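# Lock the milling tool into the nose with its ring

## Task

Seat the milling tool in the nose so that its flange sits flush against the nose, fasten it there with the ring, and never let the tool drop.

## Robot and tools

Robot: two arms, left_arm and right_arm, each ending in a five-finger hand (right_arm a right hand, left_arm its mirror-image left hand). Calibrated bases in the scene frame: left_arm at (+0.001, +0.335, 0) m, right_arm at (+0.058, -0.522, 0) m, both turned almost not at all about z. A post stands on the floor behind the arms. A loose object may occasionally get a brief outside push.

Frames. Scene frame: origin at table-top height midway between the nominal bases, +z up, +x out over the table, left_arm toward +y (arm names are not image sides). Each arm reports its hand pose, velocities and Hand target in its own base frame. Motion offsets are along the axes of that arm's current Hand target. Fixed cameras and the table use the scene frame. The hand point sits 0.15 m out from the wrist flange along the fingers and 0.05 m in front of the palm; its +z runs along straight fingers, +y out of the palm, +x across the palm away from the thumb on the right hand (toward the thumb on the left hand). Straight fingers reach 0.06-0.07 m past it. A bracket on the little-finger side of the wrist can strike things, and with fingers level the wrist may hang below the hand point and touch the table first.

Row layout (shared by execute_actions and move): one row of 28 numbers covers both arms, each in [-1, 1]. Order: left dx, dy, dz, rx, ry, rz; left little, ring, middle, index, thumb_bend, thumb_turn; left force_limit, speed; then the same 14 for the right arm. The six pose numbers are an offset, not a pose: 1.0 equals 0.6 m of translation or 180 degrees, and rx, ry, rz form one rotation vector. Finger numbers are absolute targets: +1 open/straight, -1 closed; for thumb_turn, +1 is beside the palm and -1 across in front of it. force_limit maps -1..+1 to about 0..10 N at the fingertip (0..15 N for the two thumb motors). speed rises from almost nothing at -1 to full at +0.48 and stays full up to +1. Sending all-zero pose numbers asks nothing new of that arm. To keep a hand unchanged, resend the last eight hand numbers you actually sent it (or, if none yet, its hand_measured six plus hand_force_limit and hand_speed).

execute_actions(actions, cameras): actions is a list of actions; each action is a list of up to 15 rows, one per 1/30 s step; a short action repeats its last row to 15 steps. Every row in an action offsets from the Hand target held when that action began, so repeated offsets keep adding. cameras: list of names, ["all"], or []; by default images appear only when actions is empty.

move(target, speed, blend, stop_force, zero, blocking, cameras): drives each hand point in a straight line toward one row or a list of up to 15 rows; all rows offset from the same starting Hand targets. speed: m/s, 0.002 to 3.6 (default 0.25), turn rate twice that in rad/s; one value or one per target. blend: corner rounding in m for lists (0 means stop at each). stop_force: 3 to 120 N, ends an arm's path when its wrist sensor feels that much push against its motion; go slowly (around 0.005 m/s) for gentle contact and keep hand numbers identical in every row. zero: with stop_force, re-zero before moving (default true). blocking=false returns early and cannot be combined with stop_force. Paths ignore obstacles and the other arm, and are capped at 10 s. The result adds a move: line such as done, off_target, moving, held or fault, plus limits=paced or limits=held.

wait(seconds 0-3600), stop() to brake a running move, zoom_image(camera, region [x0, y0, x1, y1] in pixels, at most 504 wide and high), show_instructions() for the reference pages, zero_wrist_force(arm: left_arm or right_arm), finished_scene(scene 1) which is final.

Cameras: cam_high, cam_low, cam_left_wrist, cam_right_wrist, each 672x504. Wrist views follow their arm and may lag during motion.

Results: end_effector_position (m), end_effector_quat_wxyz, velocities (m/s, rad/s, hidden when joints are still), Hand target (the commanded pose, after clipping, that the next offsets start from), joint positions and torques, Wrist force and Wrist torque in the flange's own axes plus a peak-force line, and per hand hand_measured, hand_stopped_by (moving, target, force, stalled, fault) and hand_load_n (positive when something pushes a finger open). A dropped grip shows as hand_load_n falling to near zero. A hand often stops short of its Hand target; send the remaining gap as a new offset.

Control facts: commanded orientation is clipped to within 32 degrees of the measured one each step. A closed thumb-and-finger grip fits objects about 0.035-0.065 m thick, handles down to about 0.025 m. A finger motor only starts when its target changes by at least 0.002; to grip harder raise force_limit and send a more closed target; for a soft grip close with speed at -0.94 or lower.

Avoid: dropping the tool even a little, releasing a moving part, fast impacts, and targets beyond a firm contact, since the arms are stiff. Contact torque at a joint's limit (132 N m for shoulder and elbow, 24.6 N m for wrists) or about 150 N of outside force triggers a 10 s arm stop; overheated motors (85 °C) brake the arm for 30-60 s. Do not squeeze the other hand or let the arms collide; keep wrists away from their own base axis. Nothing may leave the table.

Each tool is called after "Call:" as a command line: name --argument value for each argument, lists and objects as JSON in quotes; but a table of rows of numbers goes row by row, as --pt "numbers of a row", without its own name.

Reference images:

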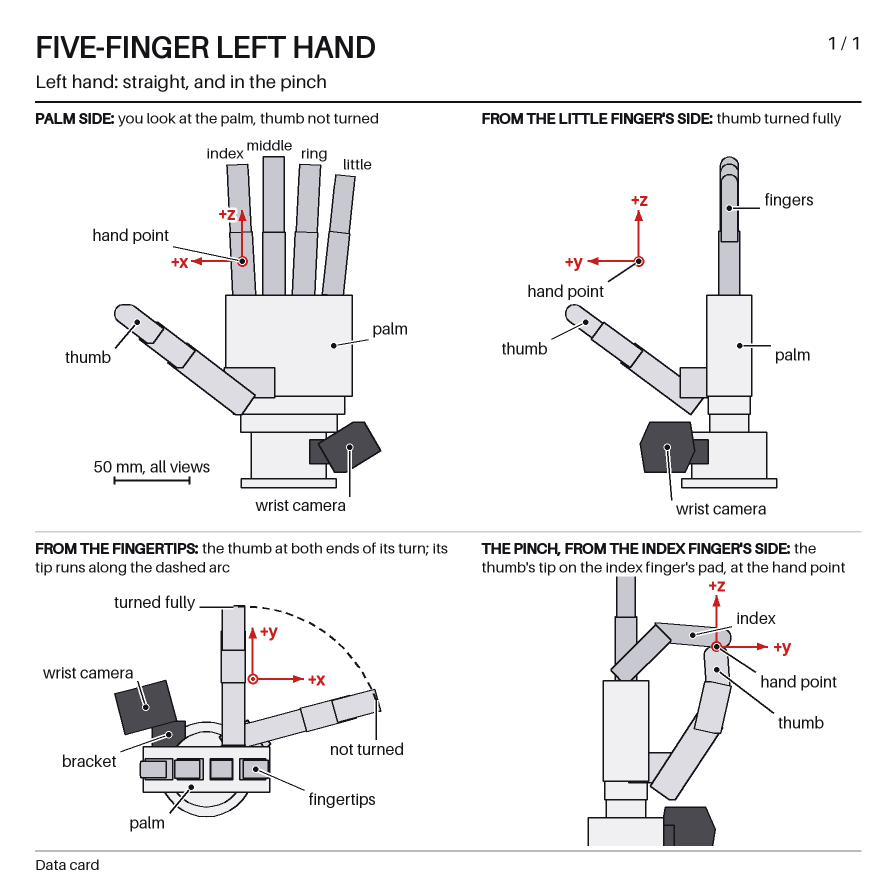

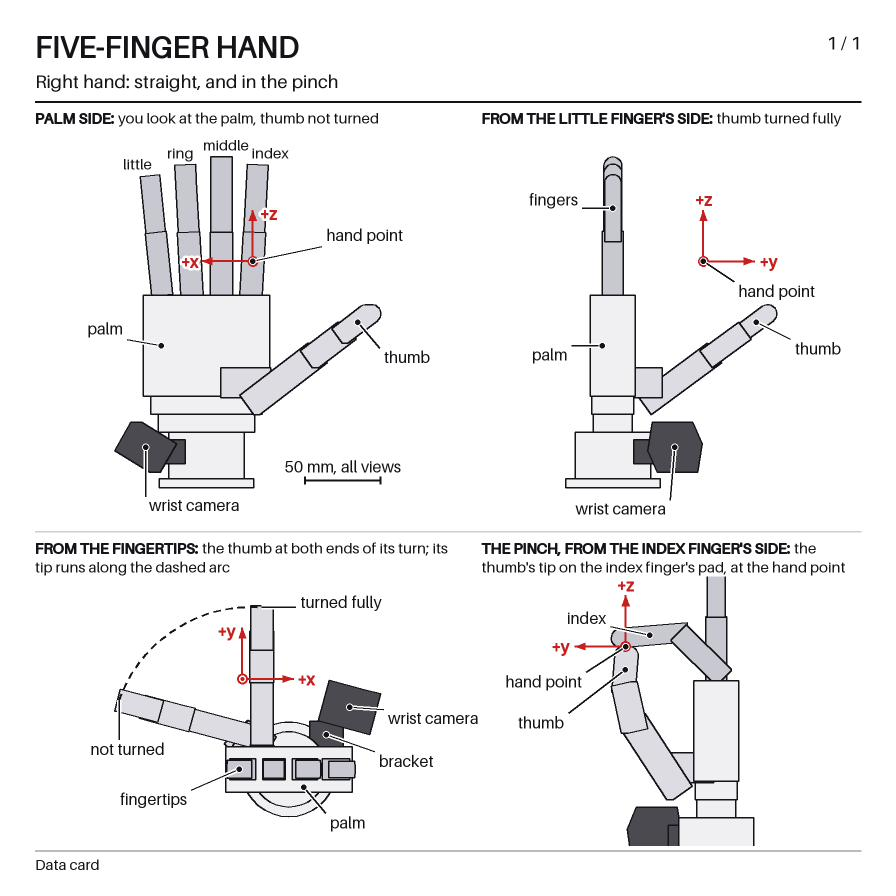

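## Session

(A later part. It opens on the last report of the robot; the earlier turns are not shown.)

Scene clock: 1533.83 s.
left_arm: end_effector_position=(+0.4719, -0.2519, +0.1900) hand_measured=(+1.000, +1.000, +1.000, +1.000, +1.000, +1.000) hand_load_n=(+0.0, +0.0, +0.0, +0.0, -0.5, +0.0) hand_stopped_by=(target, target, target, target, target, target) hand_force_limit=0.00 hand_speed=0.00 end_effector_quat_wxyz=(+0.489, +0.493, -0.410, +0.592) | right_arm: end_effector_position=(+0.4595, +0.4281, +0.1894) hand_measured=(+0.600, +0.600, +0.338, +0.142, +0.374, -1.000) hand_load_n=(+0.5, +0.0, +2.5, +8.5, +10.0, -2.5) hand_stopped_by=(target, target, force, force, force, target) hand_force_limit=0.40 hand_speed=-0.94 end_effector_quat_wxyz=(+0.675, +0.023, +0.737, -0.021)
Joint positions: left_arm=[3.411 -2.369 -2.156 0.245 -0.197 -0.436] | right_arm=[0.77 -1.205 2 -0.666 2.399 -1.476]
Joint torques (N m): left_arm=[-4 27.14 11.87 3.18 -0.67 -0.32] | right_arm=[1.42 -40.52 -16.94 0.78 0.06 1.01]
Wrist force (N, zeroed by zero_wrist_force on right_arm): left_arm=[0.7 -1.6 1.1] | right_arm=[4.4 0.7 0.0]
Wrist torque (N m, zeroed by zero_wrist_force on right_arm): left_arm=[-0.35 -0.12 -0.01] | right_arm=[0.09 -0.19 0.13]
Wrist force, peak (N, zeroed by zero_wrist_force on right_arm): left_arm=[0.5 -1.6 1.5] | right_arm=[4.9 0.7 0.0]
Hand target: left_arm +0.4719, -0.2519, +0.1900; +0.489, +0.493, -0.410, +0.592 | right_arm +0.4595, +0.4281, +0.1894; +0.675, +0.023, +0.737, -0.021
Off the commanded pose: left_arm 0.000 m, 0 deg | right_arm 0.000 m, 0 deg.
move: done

Call:
move --target '[0,0,0,0,0,0, 1,1,1,1,1,1,0,0, -0.0332,0,-0.0029,0,0,0, 0.6,0.6,-0.5,-0.65,-0.65,-1,0.4,-0.94]' --speed 0.005 --stop_force 4 --cameras '[]'

Scene clock: 1540.33 s.
left_arm: end_effector_position=(+0.4719, -0.2519, +0.1900) hand_measured=(+1.000, +1.000, +1.000, +1.000, +1.000, +1.000) hand_load_n=(+0.0, +0.0, +0.0, +0.0, +0.0, +0.0) hand_stopped_by=(target, target, target, target, target, target) hand_force_limit=0.00 hand_speed=0.00 end_effector_quat_wxyz=(+0.489, +0.493, -0.410, +0.592) | right_arm: end_effector_position=(+0.4595, +0.4281, +0.1947) hand_measured=(+0.600, +0.600, +0.338, +0.142, +0.374, -1.000) hand_load_n=(+0.0, +0.0, +2.5, +8.0, +10.0, -3.0) hand_stopped_by=(target, target, force, force, force, target) hand_force_limit=0.40 hand_speed=-0.94 end_effector_quat_wxyz=(+0.675, +0.023, +0.737, -0.021)
Joint positions: left_arm=[3.411 -2.369 -2.156 0.245 -0.197 -0.436] | right_arm=[0.77 -1.215 1.996 -0.652 2.399 -1.476]
Joint torques (N m): left_arm=[-2.99 27.97 11.64 3.27 -0.75 0.29] | right_arm=[-2.05 -21.57 -13.06 -4.68 0.06 0.55]
Wrist force (N, zeroed by zero_wrist_force on right_arm): left_arm=[0.3 -1.4 1.2] | right_arm=[4.9 -2.7 -3.5]
Wrist torque (N m, zeroed by zero_wrist_force on right_arm): left_arm=[-0.32 -0.05 -0.04] | right_arm=[-0.03 -0.01 0.03]
Wrist force, peak (N, zeroed by zero_wrist_force on right_arm): left_arm=[0.6 -1.7 1.4] | right_arm=[9.0 -1.4 -1.5]
Hand target: left_arm +0.4719, -0.2519, +0.1900; +0.489, +0.493, -0.410, +0.592 | right_arm +0.4595, +0.4281, +0.1947; +0.675, +0.023, +0.737, -0.021 (not the last commanded pose)
Off the commanded pose: left_arm 0.000 m, 0 deg | right_arm 0.015 m, 0 deg.
move: contact (right_arm)

Call:
move --target '[0,0,0,0,0,0, 1,1,1,1,1,1,0,0, 0,-0.0006,-0.0008,0,0,0, 0.6,0.6,-0.5,-0.65,-0.65,-1,0.4,-0.94]' --speed 0.005 --cameras '[]'

Call:
move --target '[0,0,0,0,0,0, 1,1,1,1,1,1,0,0, -0.0332,0,-0.0029,0,0,0, 0.6,0.6,-0.5,-0.65,-0.65,-1,0.4,-0.94]' --speed 0.005 --stop_force 4 --cameras '[]'

Scene clock: 1546.03 s.
left_arm: end_effector_position=(+0.4719, -0.2519, +0.1900) hand_measured=(+1.000, +1.000, +1.000, +1.000, +1.000, +1.000) hand_load_n=(+0.0, +0.0, +0.0, +0.0, +0.0, +0.0) hand_stopped_by=(target, target, target, target, target, target) hand_force_limit=0.00 hand_speed=0.00 end_effector_quat_wxyz=(+0.489, +0.493, -0.410, +0.592) | right_arm: end_effector_position=(+0.4590, +0.4277, +0.1946) hand_measured=(+0.600, +0.600, +0.338, +0.142, +0.374, -1.000) hand_load_n=(+0.0, +0.0, +2.5, +9.0, +9.5, -2.0) hand_stopped_by=(target, target, force, force, force, target) hand_force_limit=0.40 hand_speed=-0.94 end_effector_quat_wxyz=(+0.675, +0.023, +0.737, -0.021)
Joint positions: left_arm=[3.411 -2.369 -2.156 0.245 -0.197 -0.436] | right_arm=[0.77 -1.216 1.998 -0.653 2.399 -1.476]
Joint torques (N m): left_arm=[-1.44 27.9 11.62 3.28 -1.14 0.63] | right_arm=[8.55 -39.61 -19.99 -4.05 2.09 1.24]
Wrist force (N, zeroed by zero_wrist_force on right_arm): left_arm=[0.6 -1.2 1.3] | right_arm=[3.9 1.2 0.3]
Wrist torque (N m, zeroed by zero_wrist_force on right_arm): left_arm=[-0.30 -0.09 -0.03] | right_arm=[0.11 -0.14 0.10]
Wrist force, peak (N, zeroed by zero_wrist_force on right_arm): left_arm=[0.6 -1.6 1.2] | right_arm=[4.9 -2.6 -3.6]
Hand target: left_arm +0.4719, -0.2519, +0.1900; +0.489, +0.493, -0.410, +0.592 | right_arm +0.4590, +0.4277, +0.1947; +0.675, +0.023, +0.737, -0.021
Off the commanded pose: left_arm 0.000 m, 0 deg | right_arm 0.000 m, 0 deg.
move: done

Scene clock: 1548.23 s.
left_arm: end_effector_position=(+0.4719, -0.2519, +0.1900) hand_measured=(+1.000, +1.000, +1.000, +1.000, +1.000, +1.000) hand_load_n=(+0.0, +0.0, +0.0, +0.0, +0.0, +0.0) hand_stopped_by=(target, target, target, target, target, target) hand_force_limit=0.00 hand_speed=0.00 end_effector_quat_wxyz=(+0.489, +0.493, -0.410, +0.592) | right_arm: end_effector_position=(+0.4590, +0.4277, +0.2002) hand_measured=(+0.600, +0.600, +0.338, +0.142, +0.374, -1.000) hand_load_n=(+0.0, +0.0, +1.5, +8.0, +10.5, -3.5) hand_stopped_by=(target, target, force, force, force, target) hand_force_limit=0.40 hand_speed=-0.94 end_effector_quat_wxyz=(+0.675, +0.023, +0.737, -0.021)
Joint positions: left_arm=[3.411 -2.369 -2.156 0.245 -0.197 -0.436] | right_arm=[0.77 -1.226 1.993 -0.638 2.399 -1.476]
Joint torques (N m): left_arm=[-1.48 27.93 11.31 3.22 -1.08 0.83] | right_arm=[5.91 -21.13 -12.15 -4.24 1.75 1.18]
Wrist force (N, zeroed by zero_wrist_force on right_arm): left_arm=[0.7 -1.3 1.4] | right_arm=[4.7 0.0 -1.2]
Wrist torque (N m, zeroed by zero_wrist_force on right_arm): left_arm=[-0.32 -0.11 -0.02] | right_arm=[0.11 -0.08 0.06]
Wrist force, peak (N, zeroed by zero_wrist_force on right_arm): left_arm=[0.5 -1.5 1.3] | right_arm=[8.8 0.4 -1.2]
Hand target: left_arm +0.4719, -0.2519, +0.1900; +0.489, +0.493, -0.410, +0.592 | right_arm +0.4590, +0.4277, +0.2002; +0.675, +0.023, +0.737, -0.021 (not the last commanded pose)
Off the commanded pose: left_arm 0.000 m, 0 deg | right_arm 0.015 m, 0 deg.
move: contact (right_arm)

Call:
execute_actions --actions '[]' --cameras '["cam_left_wrist","cam_low","cam_right_wrist"]'

Call:
zoom_image --camera "cam_left_wrist" --region '[290, 110, 390, 180]'

Call:
zoom_image --camera "cam_right_wrist" --region '[200, 180, 420, 400]'

Scene clock: 1551.07 s.
left_arm: end_effector_position=(+0.4719, -0.2519, +0.1900) hand_measured=(+1.000, +1.000, +1.000, +1.000, +1.000, +1.000) hand_load_n=(+0.0, +0.0, +0.0, +0.0, -0.5, +0.0) hand_stopped_by=(target, target, target, target, target, target) hand_force_limit=0.00 hand_speed=0.00 end_effector_quat_wxyz=(+0.489, +0.493, -0.410, +0.592) | right_arm: end_effector_position=(+0.4590, +0.4277, +0.2002) hand_measured=(+0.600, +0.600, +0.338, +0.142, +0.374, -1.000) hand_load_n=(+0.0, +0.0, +1.5, +8.0, +10.5, -3.5) hand_stopped_by=(target, target, force, force, force, target) hand_force_limit=0.40 hand_speed=-0.94 end_effector_quat_wxyz=(+0.675, +0.023, +0.737, -0.021)
Joint positions: left_arm=[3.411 -2.369 -2.156 0.245 -0.197 -0.436] | right_arm=[0.77 -1.226 1.993 -0.638 2.399 -1.476]
Joint velocities: within noise
Joint torques (N m): left_arm=[-0.45 28.74 11.3 3.26 -1.35 1.09] | right_arm=[-1.03 -21.4 -12.12 -1.68 1.64 1.07]
Wrist force (N, zeroed by zero_wrist_force on right_arm): left_arm=[0.7 -1.4 1.2] | right_arm=[4.4 0.1 -1.2]
Wrist torque (N m, zeroed by zero_wrist_force on right_arm): left_arm=[-0.32 -0.12 -0.02] | right_arm=[0.10 -0.06 0.05]
Wrist force, peak (N, zeroed by zero_wrist_force on right_arm): left_arm=[0.2 -1.6 1.4] | right_arm=[4.9 0.2 -1.3]
Hand target: left_arm +0.4719, -0.2519, +0.1900; +0.489, +0.493, -0.410, +0.592 | right_arm +0.4590, +0.4277, +0.2002; +0.675, +0.023, +0.737, -0.021 (not the last commanded pose)
Off the commanded pose: left_arm 0.000 m, 0 deg | right_arm 0.015 m, 0 deg.
camera_calibration:
cam_left_wrist: T_world_to_cam=[[0.92871, 0.25224, 0.27178, -0.43182], [-0.3702, 0.58932, 0.71809, 0.18412], [0.02097, -0.76751, 0.64069, -0.21348]] pos_world=[0.47368, -0.16343, 0.12192]
cam_right_wrist: T_world_to_cam=[[0.04991, 0.96725, -0.24885, -0.38649], [-0.38675, 0.24844, 0.88809, -0.09956], [0.92083, 0.05192, 0.38648, -0.41197]] pos_world=[0.36014, 0.41995, 0.15146]
Images, in order (width x height): cam_low 672x504, cam_left_wrist 672x504, cam_right_wrist 672x504.

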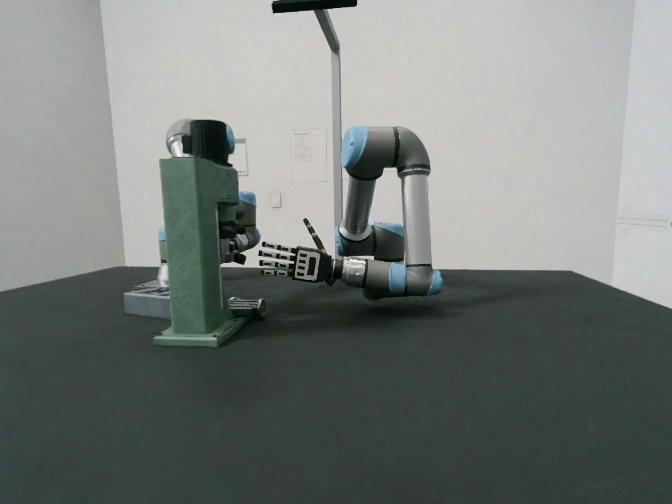

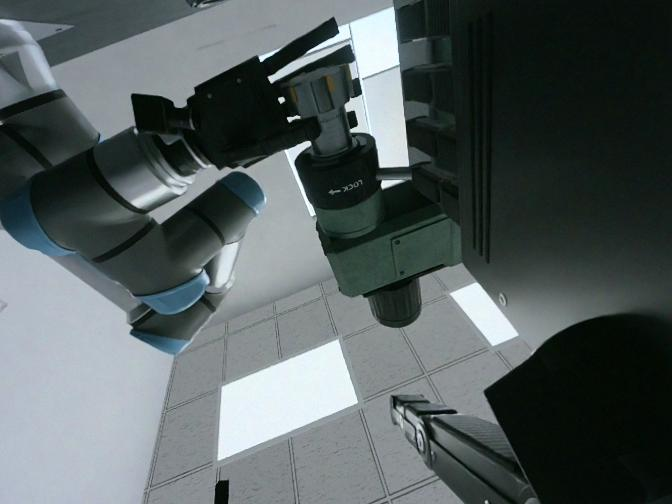

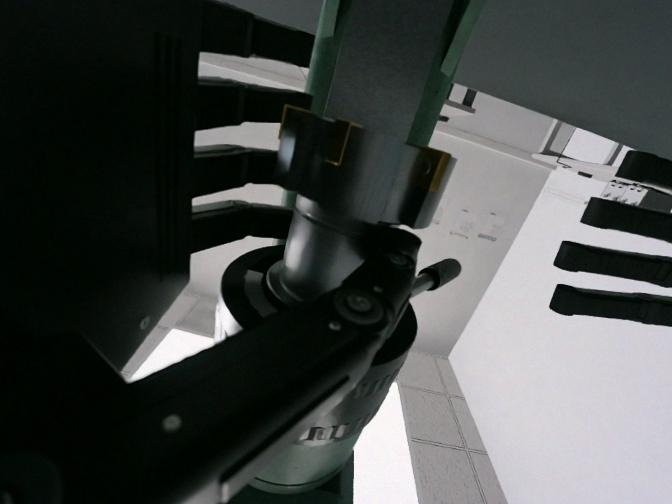

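Scaled by 5.040 from the camera's image (finer frame: 960x720).

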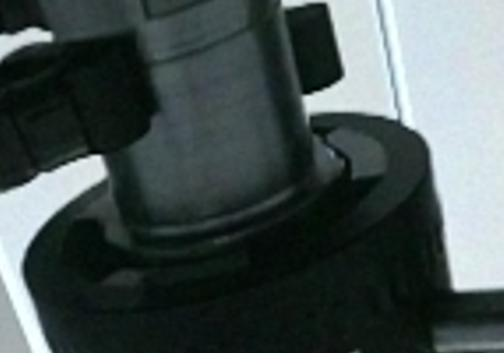

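Scaled by 2.291 from the camera's image (finer frame: 960x720).

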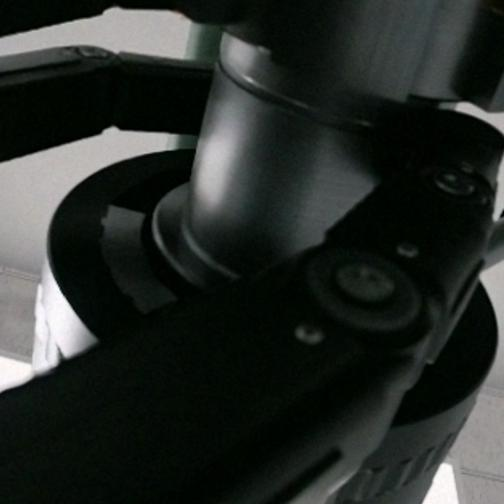

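Call:
move --target '[0,0,0,0,0,0, 1,1,1,1,1,1,0,0, 0,0,-0.0003,0,0,0, 0.6,0.6,-0.5,-0.65,-0.65,-1,0.4,-0.94]' --speed 0.005 --cameras '[]'

Call:
move --target '[0,0,0,0,0,0, 1,1,1,1,1,1,0,0, -0.0166,0,-0.0015,0,0,0, 0.6,0.6,-0.5,-0.65,-0.65,-1,0.4,-0.94]' --speed 0.004 --stop_force 8 --cameras '["cam_left_wrist"]'

Call:
zoom_image --camera "cam_left_wrist" --region '[290, 110, 390, 180]'

Scene clock: 1558.13 s.
left_arm: end_effector_position=(+0.4719, -0.2519, +0.1900) hand_measured=(+1.000, +1.000, +1.000, +1.000, +1.000, +1.000) hand_load_n=(+0.0, +0.0, +0.0, +0.0, -0.5, +0.0) hand_stopped_by=(target, target, target, target, target, target) hand_force_limit=0.00 hand_speed=0.00 end_effector_quat_wxyz=(+0.489, +0.493, -0.410, +0.592) | right_arm: end_effector_position=(+0.4588, +0.4277, +0.2001) hand_measured=(+0.600, +0.600, +0.338, +0.142, +0.374, -1.000) hand_load_n=(+0.0, +0.0, +1.5, +8.5, +10.0, -3.5) hand_stopped_by=(target, target, force, force, force, target) hand_force_limit=0.40 hand_speed=-0.94 end_effector_quat_wxyz=(+0.675, +0.023, +0.737, -0.021)
Joint positions: left_arm=[3.411 -2.369 -2.156 0.245 -0.197 -0.436] | right_arm=[0.77 -1.226 1.993 -0.638 2.399 -1.476]
Joint torques (N m): left_arm=[0.46 29.5 11.26 3.16 -1.52 1.53] | right_arm=[8.69 -40.19 -12.73 0.33 1.31 1.62]
Wrist force (N, zeroed by zero_wrist_force on right_arm): left_arm=[0.8 -1.2 1.2] | right_arm=[3.6 1.2 -0.3]
Wrist torque (N m, zeroed by zero_wrist_force on right_arm): left_arm=[-0.29 -0.12 -0.02] | right_arm=[0.13 -0.05 0.07]
Wrist force, peak (N, zeroed by zero_wrist_force on right_arm): left_arm=[0.6 -1.6 1.3] | right_arm=[4.8 0.0 -1.4]
Hand target: left_arm +0.4719, -0.2519, +0.1900; +0.489, +0.493, -0.410, +0.592 | right_arm +0.4588, +0.4277, +0.2002; +0.675, +0.023, +0.737, -0.021
Off the commanded pose: left_arm 0.000 m, 0 deg | right_arm 0.000 m, 0 deg.
move: done

Scene clock: 1561.57 s.
left_arm: end_effector_position=(+0.4719, -0.2519, +0.1900) hand_measured=(+1.000, +1.000, +1.000, +1.000, +1.000, +1.000) hand_load_n=(+0.0, +0.0, +0.0, +0.0, +0.0, +0.0) hand_stopped_by=(target, target, target, target, target, target) hand_force_limit=0.00 hand_speed=0.00 end_effector_quat_wxyz=(+0.489, +0.493, -0.410, +0.592) | right_arm: end_effector_position=(+0.4588, +0.4277, +0.2096) hand_measured=(+0.600, +0.600, +0.338, +0.142, +0.374, -1.000) hand_load_n=(+0.0, +0.0, +0.0, +8.0, +9.0, -3.5) hand_stopped_by=(target, target, force, force, force, target) hand_force_limit=0.40 hand_speed=-0.94 end_effector_quat_wxyz=(+0.675, +0.023, +0.737, -0.021)
Joint positions: left_arm=[3.411 -2.369 -2.156 0.245 -0.197 -0.436] | right_arm=[0.77 -1.243 1.985 -0.613 2.399 -1.476]
Joint torques (N m): left_arm=[1.34 29.57 10.61 3.25 -1.62 1.91] | right_arm=[6.39 -24.74 -15.39 -5.24 1.79 1.65]
Wrist force (N, zeroed by zero_wrist_force on right_arm): left_arm=[0.3 -1.3 1.3] | right_arm=[10.7 3.4 0.6]
Wrist torque (N m, zeroed by zero_wrist_force on right_arm): left_arm=[-0.32 -0.05 -0.04] | right_arm=[0.17 -0.18 0.24]
Wrist force, peak (N, zeroed by zero_wrist_force on right_arm): left_arm=[0.4 -1.8 1.4] | right_arm=[14.2 5.1 1.6]
Hand target: left_arm +0.4719, -0.2519, +0.1900; +0.489, +0.493, -0.410, +0.592 | right_arm +0.4588, +0.4277, +0.2096; +0.675, +0.023, +0.737, -0.021 (not the last commanded pose)
Off the commanded pose: left_arm 0.000 m, 0 deg | right_arm 0.001 m, 0 deg.
move: contact (right_arm)
cam_left_wrist: T_world_to_cam=[[0.92871, 0.25224, 0.27178, -0.43182], [-0.3702, 0.58932, 0.71809, 0.18412], [0.02097, -0.76751, 0.64069, -0.21348]] pos_world=[0.47368, -0.16343, 0.12192]

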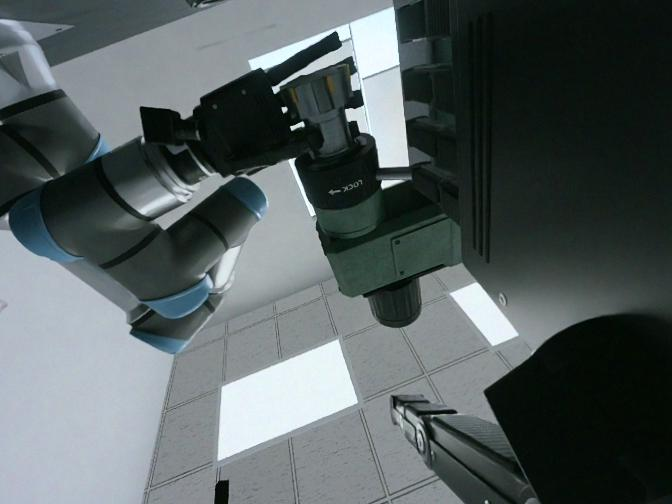

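Scaled by 5.040 from the camera's image (finer frame: 960x720).

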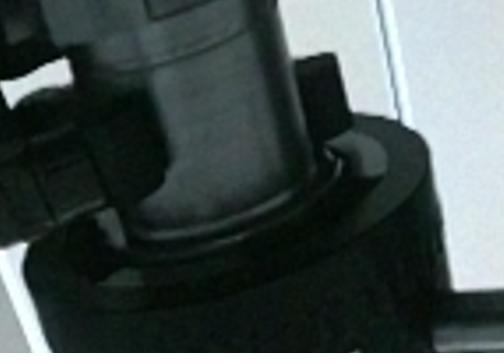

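Call:
move --target '[0,0,0,0,0,0, 1,1,1,1,1,1,0,0, 0.0006,0,0,0,0,0, 0.6,0.6,-0.5,-0.65,-0.65,-1,0.4,-0.94]' --speed 0.004 --cameras '["cam_high","cam_low","cam_right_wrist"]'

Call:
zoom_image --camera "cam_right_wrist" --region '[200, 140, 480, 420]'

Call:
zoom_image --camera "cam_low" --region '[200, 190, 280, 290]'

Call:
zoom_image --camera "cam_high" --region '[340, 230, 440, 310]'

Scene clock: 1613.47 s.
left_arm: end_effector_position=(+0.4719, -0.2519, +0.1900) hand_measured=(+1.000, +1.000, +1.000, +1.000, +1.000, +1.000) hand_load_n=(+0.0, +0.0, +0.0, +0.0, +0.0, +0.0) hand_stopped_by=(target, target, target, target, target, target) hand_force_limit=0.00 hand_speed=0.00 end_effector_quat_wxyz=(+0.489, +0.493, -0.410, +0.592) | right_arm: end_effector_position=(+0.4588, +0.4277, +0.2093) hand_measured=(+0.600, +0.600, +0.338, +0.142, +0.374, -1.000) hand_load_n=(+0.0, +0.0, +0.0, +8.5, +8.0, -3.5) hand_stopped_by=(target, target, force, force, force, target) hand_force_limit=0.40 hand_speed=-0.94 end_effector_quat_wxyz=(+0.675, +0.023, +0.737, -0.021)
Joint positions: left_arm=[3.411 -2.369 -2.156 0.245 -0.197 -0.436] | right_arm=[0.77 -1.242 1.986 -0.614 2.399 -1.476]
Joint torques (N m): left_arm=[2.01 29.97 10.91 3.24 -1.79 2.03] | right_arm=[8.55 -23.55 -12.11 -1.72 1.98 1.49]
Wrist force (N, zeroed by zero_wrist_force on right_arm): left_arm=[0.5 -1.2 1.1] | right_arm=[3.4 0.4 0.0]
Wrist torque (N m, zeroed by zero_wrist_force on right_arm): left_arm=[-0.30 -0.09 -0.03] | right_arm=[-0.01 0.06 0.04]
Wrist force, peak (N, zeroed by zero_wrist_force on right_arm): left_arm=[0.6 -1.7 1.1] | right_arm=[11.8 3.4 0.7]
Hand target: left_arm +0.4719, -0.2519, +0.1900; +0.489, +0.493, -0.410, +0.592 | right_arm +0.4588, +0.4277, +0.2093; +0.675, +0.023, +0.737, -0.021
Off the commanded pose: left_arm 0.000 m, 0 deg | right_arm 0.000 m, 0 deg.
move: done
cam_right_wrist: T_world_to_cam=[[0.04994, 0.96725, -0.24885, -0.38422], [-0.38683, 0.24844, 0.88806, -0.10768], [0.9208, 0.05191, 0.38657, -0.4153]] pos_world=[0.35994, 0.41995, 0.16056]

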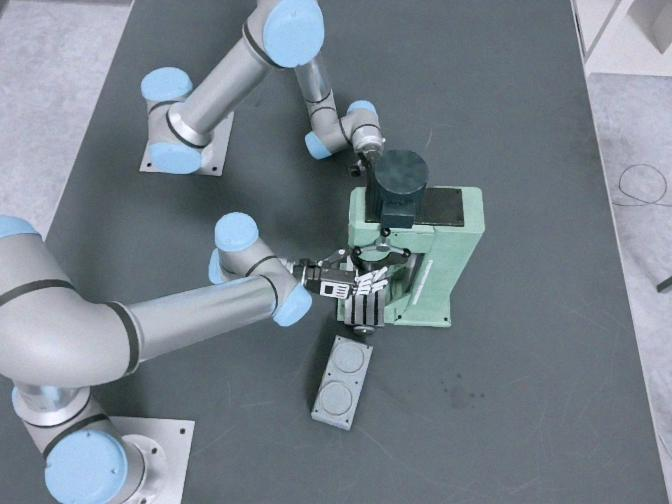

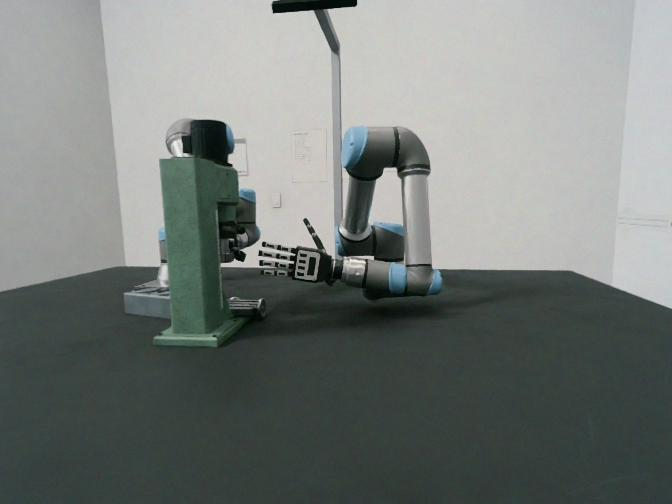

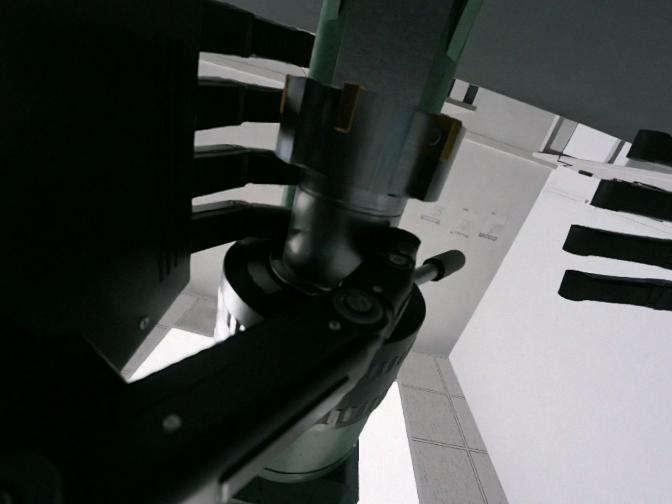

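Scaled by 1.800 from the camera's image (finer frame: 960x720).

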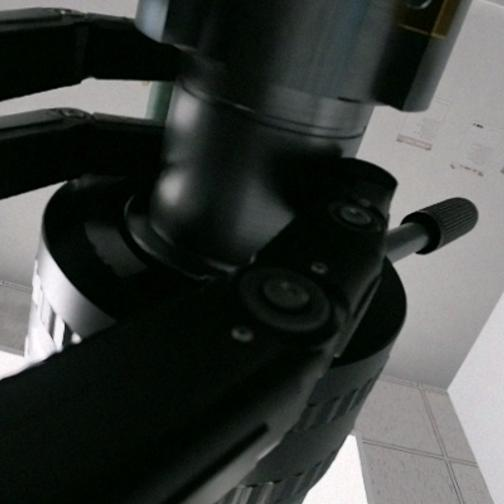

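Scaled by 5.040 from the camera's image (finer frame: 960x720).

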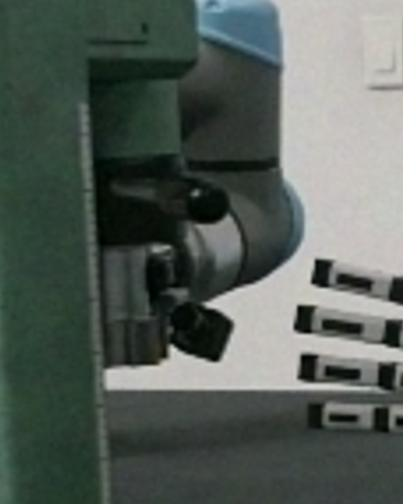

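Scaled by 5.040 from the camera's image (finer frame: 960x720).

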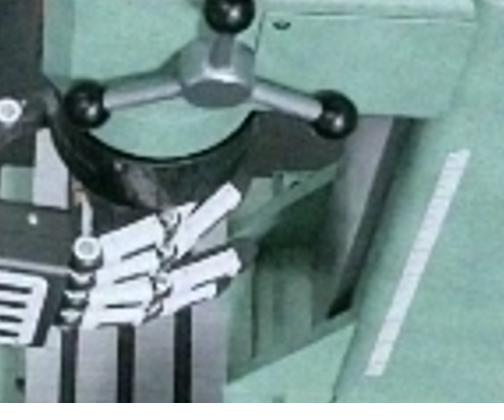

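Call:
move --pt "0.6057 -0.0175 0.0262 0 0 0 1 1 1 1 1 1 0 0 0 0 0 0 0 0 0.6 0.6 -0.5 -0.65 -0.65 -1 0.4 -0.94" --speed 0.12 --cameras '["cam_high","cam_low"]'

Scene clock: 1680.03 s.
left_arm: end_effector_position=(+0.4716, -0.2020, +0.5505) hand_measured=(+1.000, +1.000, +1.000, +1.000, +1.000, +1.000) hand_load_n=(+0.0, +0.0, +0.0, +0.0, +0.0, -0.5) hand_stopped_by=(target, target, target, target, target, target) hand_force_limit=0.00 hand_speed=0.00 end_effector_quat_wxyz=(+0.489, +0.493, -0.410, +0.592) | right_arm: end_effector_position=(+0.4588, +0.4277, +0.2093) hand_measured=(+0.600, +0.600, +0.338, +0.142, +0.374, -1.000) hand_load_n=(+0.0, +0.0, +0.0, +9.0, +8.0, -3.5) hand_stopped_by=(target, target, force, force, force, target) hand_force_limit=0.40 hand_speed=-0.94 end_effector_quat_wxyz=(+0.675, +0.023, +0.737, -0.021)
Joint positions: left_arm=[3.512 -1.692 -1.925 -0.302 -0.256 -0.806] | right_arm=[0.77 -1.242 1.986 -0.614 2.399 -1.476]
Joint torques (N m): left_arm=[-10.01 15.99 16.6 2.16 0.57 1.35] | right_arm=[8.52 -35.94 -12.25 0.87 1.72 1.77]
Wrist force (N, zeroed by zero_wrist_force on right_arm): left_arm=[0.8 -1.7 1.0] | right_arm=[2.6 0.4 -0.1]
Wrist torque (N m, zeroed by zero_wrist_force on right_arm): left_arm=[-0.34 -0.17 0.06] | right_arm=[-0.01 0.07 0.05]
Wrist force, peak (N, zeroed by zero_wrist_force on right_arm): left_arm=[2.0 -1.9 1.1] | right_arm=[3.8 0.3 0.1]
Hand target: left_arm +0.4717, -0.2020, +0.5505; +0.489, +0.493, -0.410, +0.592 | right_arm +0.4588, +0.4277, +0.2093; +0.675, +0.023, +0.737, -0.021
Off the commanded pose: left_arm 0.000 m, 0 deg | right_arm 0.000 m, 0 deg.
move: done

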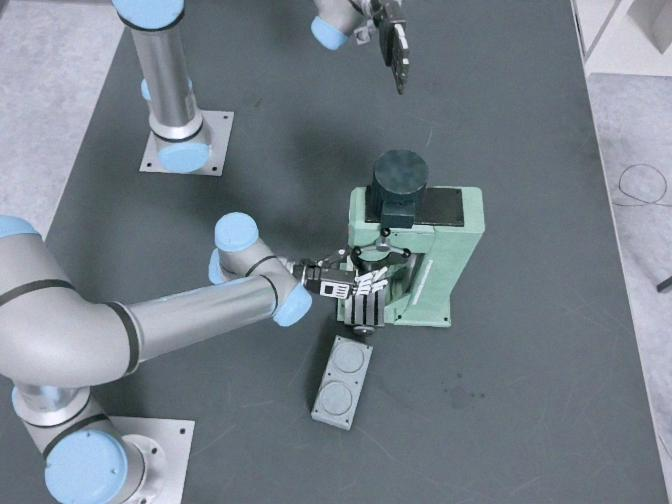

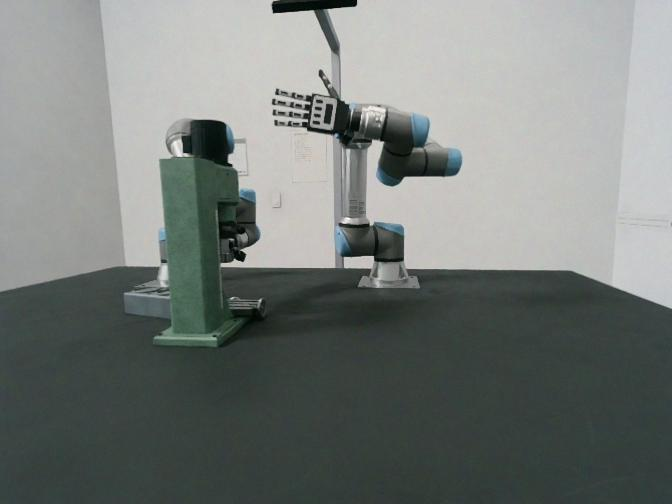

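Call:
move --target '[-0.1173,-0.1228,-0.0187,0.0574,-0.0002,0.0104, 1,1,1,1,1,1,0,0, 0,0,0,0,0,0, 0.6,0.6,-0.5,-0.65,-0.65,-1,0.4,-0.94]' --speed 0.06 --cameras '[]'

Scene clock: 1690.60 s.
left_arm: end_effector_position=(+0.5446, -0.1897, +0.4796) hand_measured=(+1.000, +1.000, +1.000, +1.000, +1.000, +1.000) hand_load_n=(+0.0, +0.0, +0.0, +0.0, +0.5, +0.0) hand_stopped_by=(target, target, target, target, target, target) hand_force_limit=0.00 hand_speed=0.00 end_effector_quat_wxyz=(+0.432, +0.528, -0.364, +0.634) | right_arm: end_effector_position=(+0.4588, +0.4277, +0.2093) hand_measured=(+0.600, +0.600, +0.338, +0.142, +0.374, -1.000) hand_load_n=(+0.0, +0.0, +0.0, +9.0, +8.5, -3.5) hand_stopped_by=(target, target, force, force, force, target) hand_force_limit=0.40 hand_speed=-0.94 end_effector_quat_wxyz=(+0.675, +0.023, +0.737, -0.021)
Joint positions: left_arm=[3.512 -1.692 -1.926 -1.087 -0.178 -0.003] | right_arm=[0.77 -1.242 1.986 -0.614 2.399 -1.476]
Joint torques (N m): left_arm=[-9.85 16.93 12.44 3.56 -2.45 -1.99] | right_arm=[8.83 -36.35 -12.74 0.83 1.66 1.81]
Wrist force (N, zeroed by zero_wrist_force on right_arm): left_arm=[0.5 -1.6 0.6] | right_arm=[3.5 0.2 -0.1]
Wrist torque (N m, zeroed by zero_wrist_force on right_arm): left_arm=[-0.32 -0.11 0.15] | right_arm=[-0.02 0.05 0.05]
Wrist force, peak (N, zeroed by zero_wrist_force on right_arm): left_arm=[1.6 -1.6 1.1] | right_arm=[3.7 0.5 0.1]
Hand target: left_arm +0.5446, -0.1897, +0.4795; +0.432, +0.528, -0.364, +0.634 | right_arm +0.4588, +0.4277, +0.2093; +0.675, +0.023, +0.737, -0.021
Off the commanded pose: left_arm 0.000 m, 0 deg | right_arm 0.000 m, 0 deg.
move: done

Call:
move --pt "-0.3378 0.001 -0.1117 -0.0015 -0.2775 0 -1 -1 -1 1 1 -1 0 0 0 0 0 0 0 0 0.6 0.6 -0.5 -0.65 -0.65 -1 0.4 -0.94" --pt "-0.4685 0.0023 -0.4413 -0.003 -0.555 0 -1 -1 -1 1 1 -1 0 0 0 0 0 0 0 0 0.6 0.6 -0.5 -0.65 -0.65 -1 0.4 -0.94" --speed 0.25 --blend 0.03 --cameras '["cam_high","cam_low","cam_left_wrist"]'

Scene clock: 1708.23 s.
left_arm: end_effector_position=(+0.4684, +0.0065, +0.1558) hand_measured=(-1.000, -1.000, -1.000, +1.000, +1.000, -1.000) hand_load_n=(+0.0, +0.0, +0.0, +0.0, +0.0, +0.0) hand_stopped_by=(target, target, target, target, target, target) hand_force_limit=0.00 hand_speed=0.00 end_effector_quat_wxyz=(+0.002, +0.823, -0.568, +0.002) | right_arm: end_effector_position=(+0.4588, +0.4277, +0.2093) hand_measured=(+0.600, +0.600, +0.338, +0.142, +0.374, -1.000) hand_load_n=(+0.0, +0.0, +0.0, +8.5, +8.0, -3.5) hand_stopped_by=(target, target, force, force, force, target) hand_force_limit=0.40 hand_speed=-0.94 end_effector_quat_wxyz=(+0.675, +0.023, +0.737, -0.021)
Joint positions: left_arm=[3.515 -1.69 -1.925 -1.099 1.565 0.01] | right_arm=[0.77 -1.242 1.986 -0.614 2.399 -1.476]
Joint torques (N m): left_arm=[10.43 34.66 27.46 1.29 1.22 2.44] | right_arm=[7.87 -36.15 -13.74 0.65 1.61 1.8]
Wrist force (N, zeroed by zero_wrist_force on right_arm): left_arm=[0.5 0.2 2.5] | right_arm=[3.1 0.3 0.0]
Wrist torque (N m, zeroed by zero_wrist_force on right_arm): left_arm=[-0.16 0.11 0.10] | right_arm=[-0.03 0.06 0.05]
Wrist force, peak (N, zeroed by zero_wrist_force on right_arm): left_arm=[0.0 0.3 2.9] | right_arm=[3.6 0.4 0.1]
Hand target: left_arm +0.4684, +0.0067, +0.1559; +0.002, +0.823, -0.568, +0.002 | right_arm +0.4588, +0.4277, +0.2093; +0.675, +0.023, +0.737, -0.021
Off the commanded pose: left_arm 0.000 m, 0 deg | right_arm 0.000 m, 0 deg.
move: done
cam_left_wrist: T_world_to_cam=[[0.99622, 0.08258, 0.02706, -0.47685], [0.05691, -0.85526, 0.51507, -0.10383], [0.06568, -0.51158, -0.85672, 0.21754]] pos_world=[0.46666, 0.06187, 0.25276]

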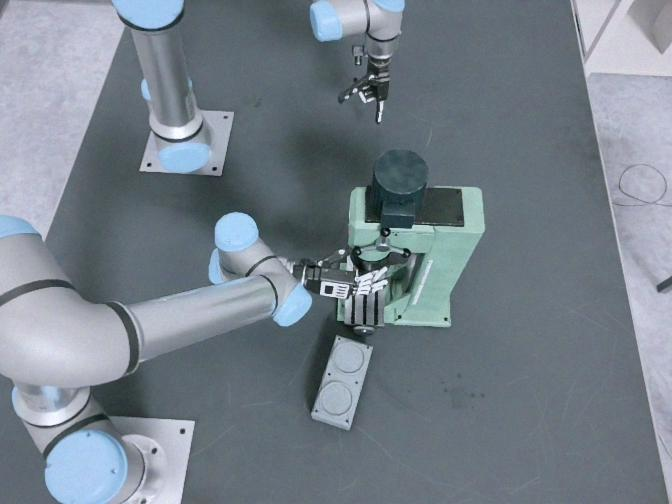

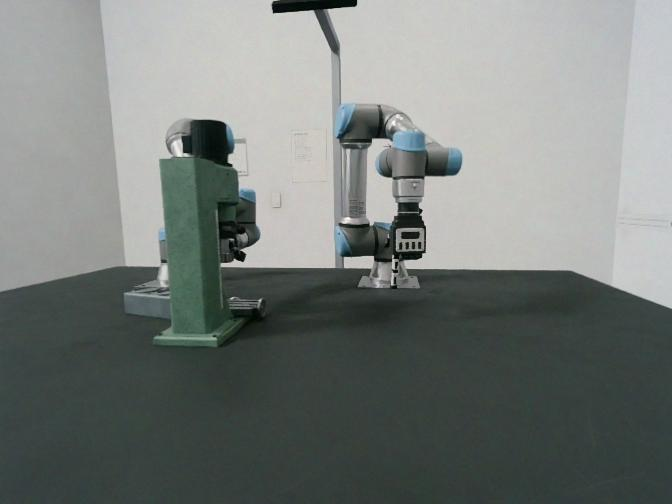

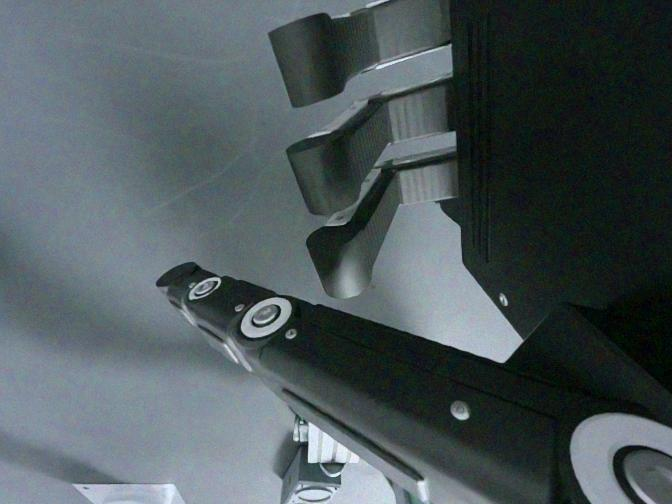

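Call:
move --pt "0.2075 -0.0657 -0.3723 0 0 0.07 -1 -1 -1 1 1 -1 0 0 0 0 0 0 0 0 0.6 0.6 -0.5 -0.65 -0.65 -1 0.4 -0.94" --pt "0.5413 -0.0995 -0.354 0 0 0.1444 -1 -1 -1 1 1 -1 0 0 0 0 0 0 0 0 0.6 0.6 -0.5 -0.65 -0.65 -1 0.4 -0.94" --speed 0.15 --blend 0.03 --cameras '["cam_high","cam_low","cam_left_wrist","cam_right_wrist"]'

Scene clock: 1719.63 s.
left_arm: end_effector_position=(+0.6395, -0.2744, +0.3701) hand_measured=(-1.000, -1.000, -1.000, +1.000, +1.000, -1.000) hand_load_n=(+0.0, +0.0, +0.0, +0.0, +0.0, +0.0) hand_stopped_by=(target, target, target, target, target, target) hand_force_limit=0.00 hand_speed=0.00 end_effector_quat_wxyz=(-0.002, -0.675, +0.738, -0.002) | right_arm: end_effector_position=(+0.4588, +0.4277, +0.2093) hand_measured=(+0.600, +0.600, +0.338, +0.142, +0.374, -1.000) hand_load_n=(+0.0, +0.0, +0.0, +8.5, +8.0, -3.5) hand_stopped_by=(target, target, force, force, force, target) hand_force_limit=0.40 hand_speed=-0.94 end_effector_quat_wxyz=(+0.675, +0.023, +0.737, -0.021)
Joint positions: left_arm=[2.982 -2.228 -0.6 -1.883 1.565 -0.069] | right_arm=[0.77 -1.242 1.986 -0.614 2.399 -1.476]
Joint torques (N m): left_arm=[4.15 39.89 26.79 2.32 1 1.88] | right_arm=[8.17 -36.31 -14.26 0.6 1.54 1.82]
Wrist force (N, zeroed by zero_wrist_force on right_arm): left_arm=[0.0 0.5 3.1] | right_arm=[2.9 0.4 0.0]
Wrist torque (N m, zeroed by zero_wrist_force on right_arm): left_arm=[-0.18 0.21 0.04] | right_arm=[0.00 0.06 0.06]
Wrist force, peak (N, zeroed by zero_wrist_force on right_arm): left_arm=[1.4 -0.2 3.7] | right_arm=[3.6 0.3 0.1]
Hand target: left_arm +0.6395, -0.2744, +0.3700; -0.002, -0.675, +0.738, -0.002 | right_arm +0.4588, +0.4277, +0.2093; +0.675, +0.023, +0.737, -0.021
Off the commanded pose: left_arm 0.000 m, 0 deg | right_arm 0.000 m, 0 deg.
move: done
cam_left_wrist: T_world_to_cam=[[0.93166, -0.36213, 0.02964, -0.71162], [-0.3249, -0.7938, 0.51413, -0.20285], [-0.16265, -0.48862, -0.8572, 0.3986]] pos_world=[0.66191, -0.22396, 0.46706]
cam_right_wrist: T_world_to_cam=[[0.04995, 0.96723, -0.24894, -0.3842], [-0.38674, 0.24854, 0.88806, -0.10776], [0.92083, 0.05192, 0.38648, -0.4153]] pos_world=[0.35994, 0.41995, 0.16056]

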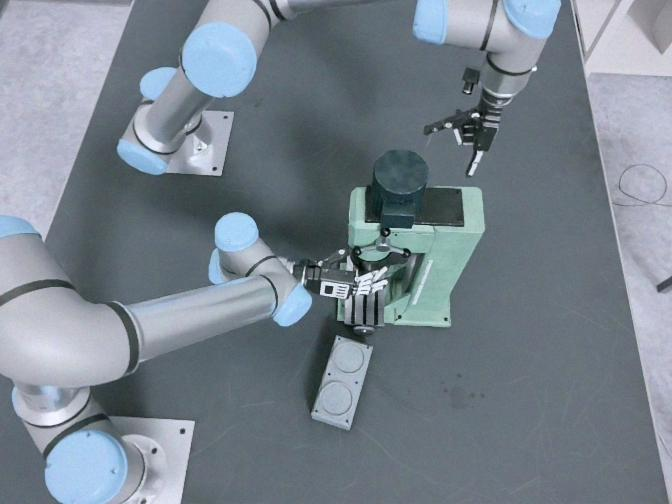

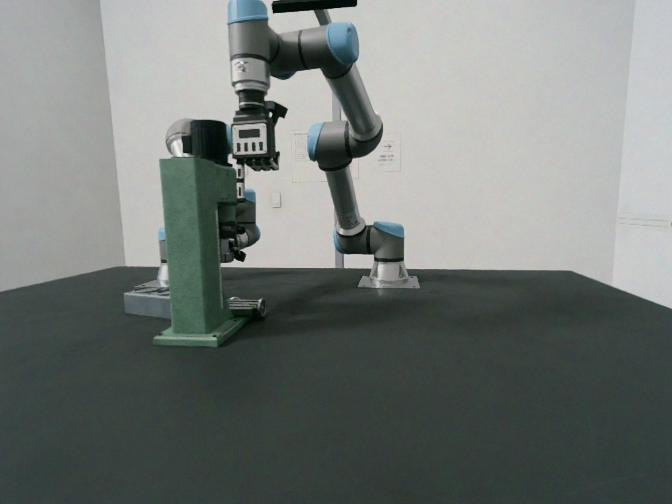

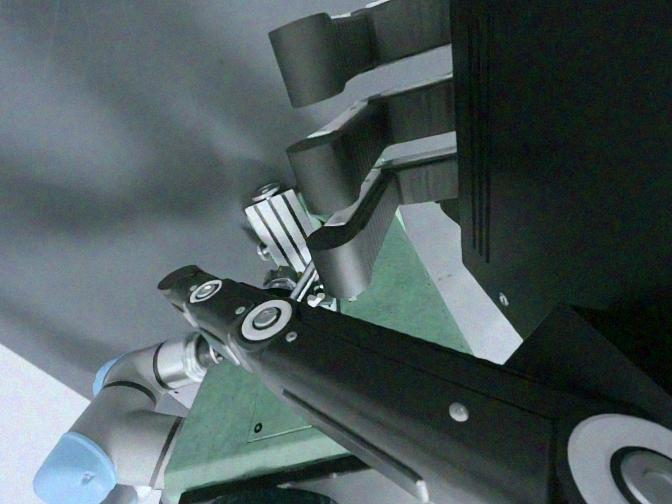

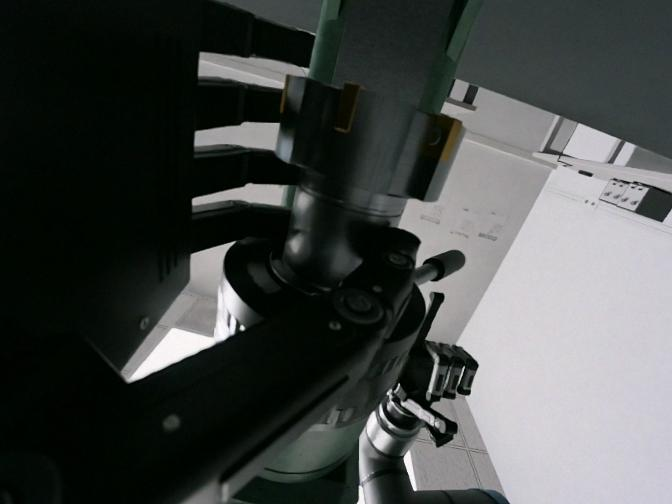

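Call:
zoom_image --camera "cam_left_wrist" --region '[220, 170, 420, 330]'

Call:
zoom_image --camera "cam_right_wrist" --region '[360, 220, 500, 460]'

Call:
zoom_image --camera "cam_high" --region '[400, 40, 560, 200]'

Call:
zoom_image --camera "cam_low" --region '[190, 80, 310, 280]'

Scaled by 2.520 from the camera's image (finer frame: 960x720).

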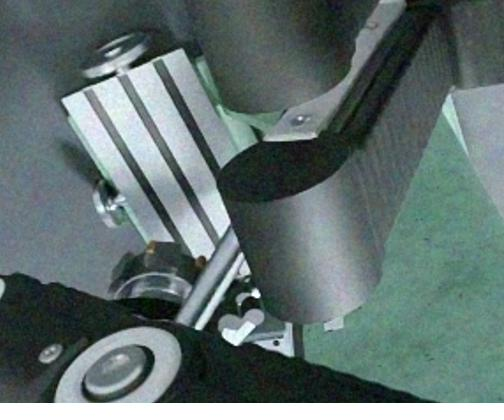

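Scaled by 2.100 from the camera's image (finer frame: 960x720).

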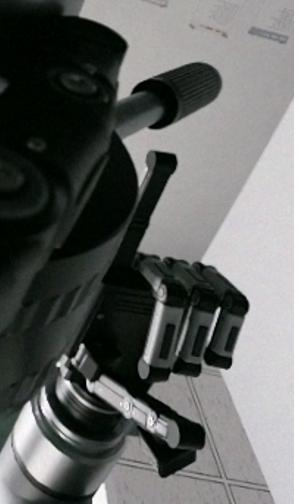

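Scaled by 3.150 from the camera's image (finer frame: 960x720).

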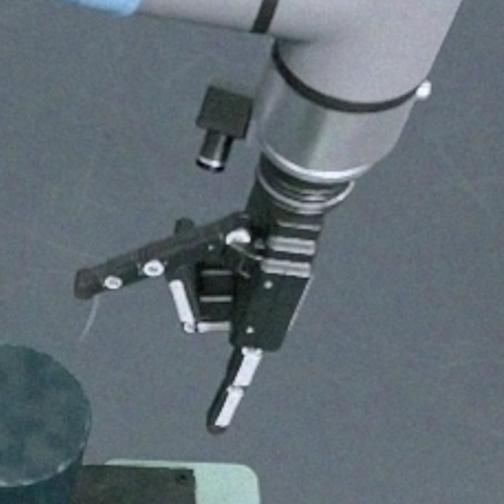

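Scaled by 2.520 from the camera's image (finer frame: 960x720).

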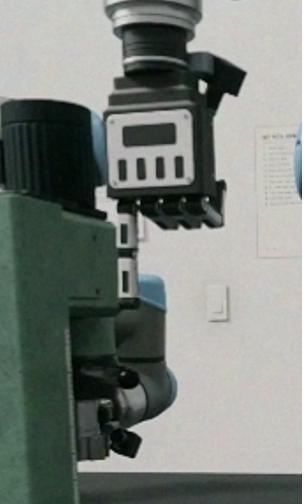

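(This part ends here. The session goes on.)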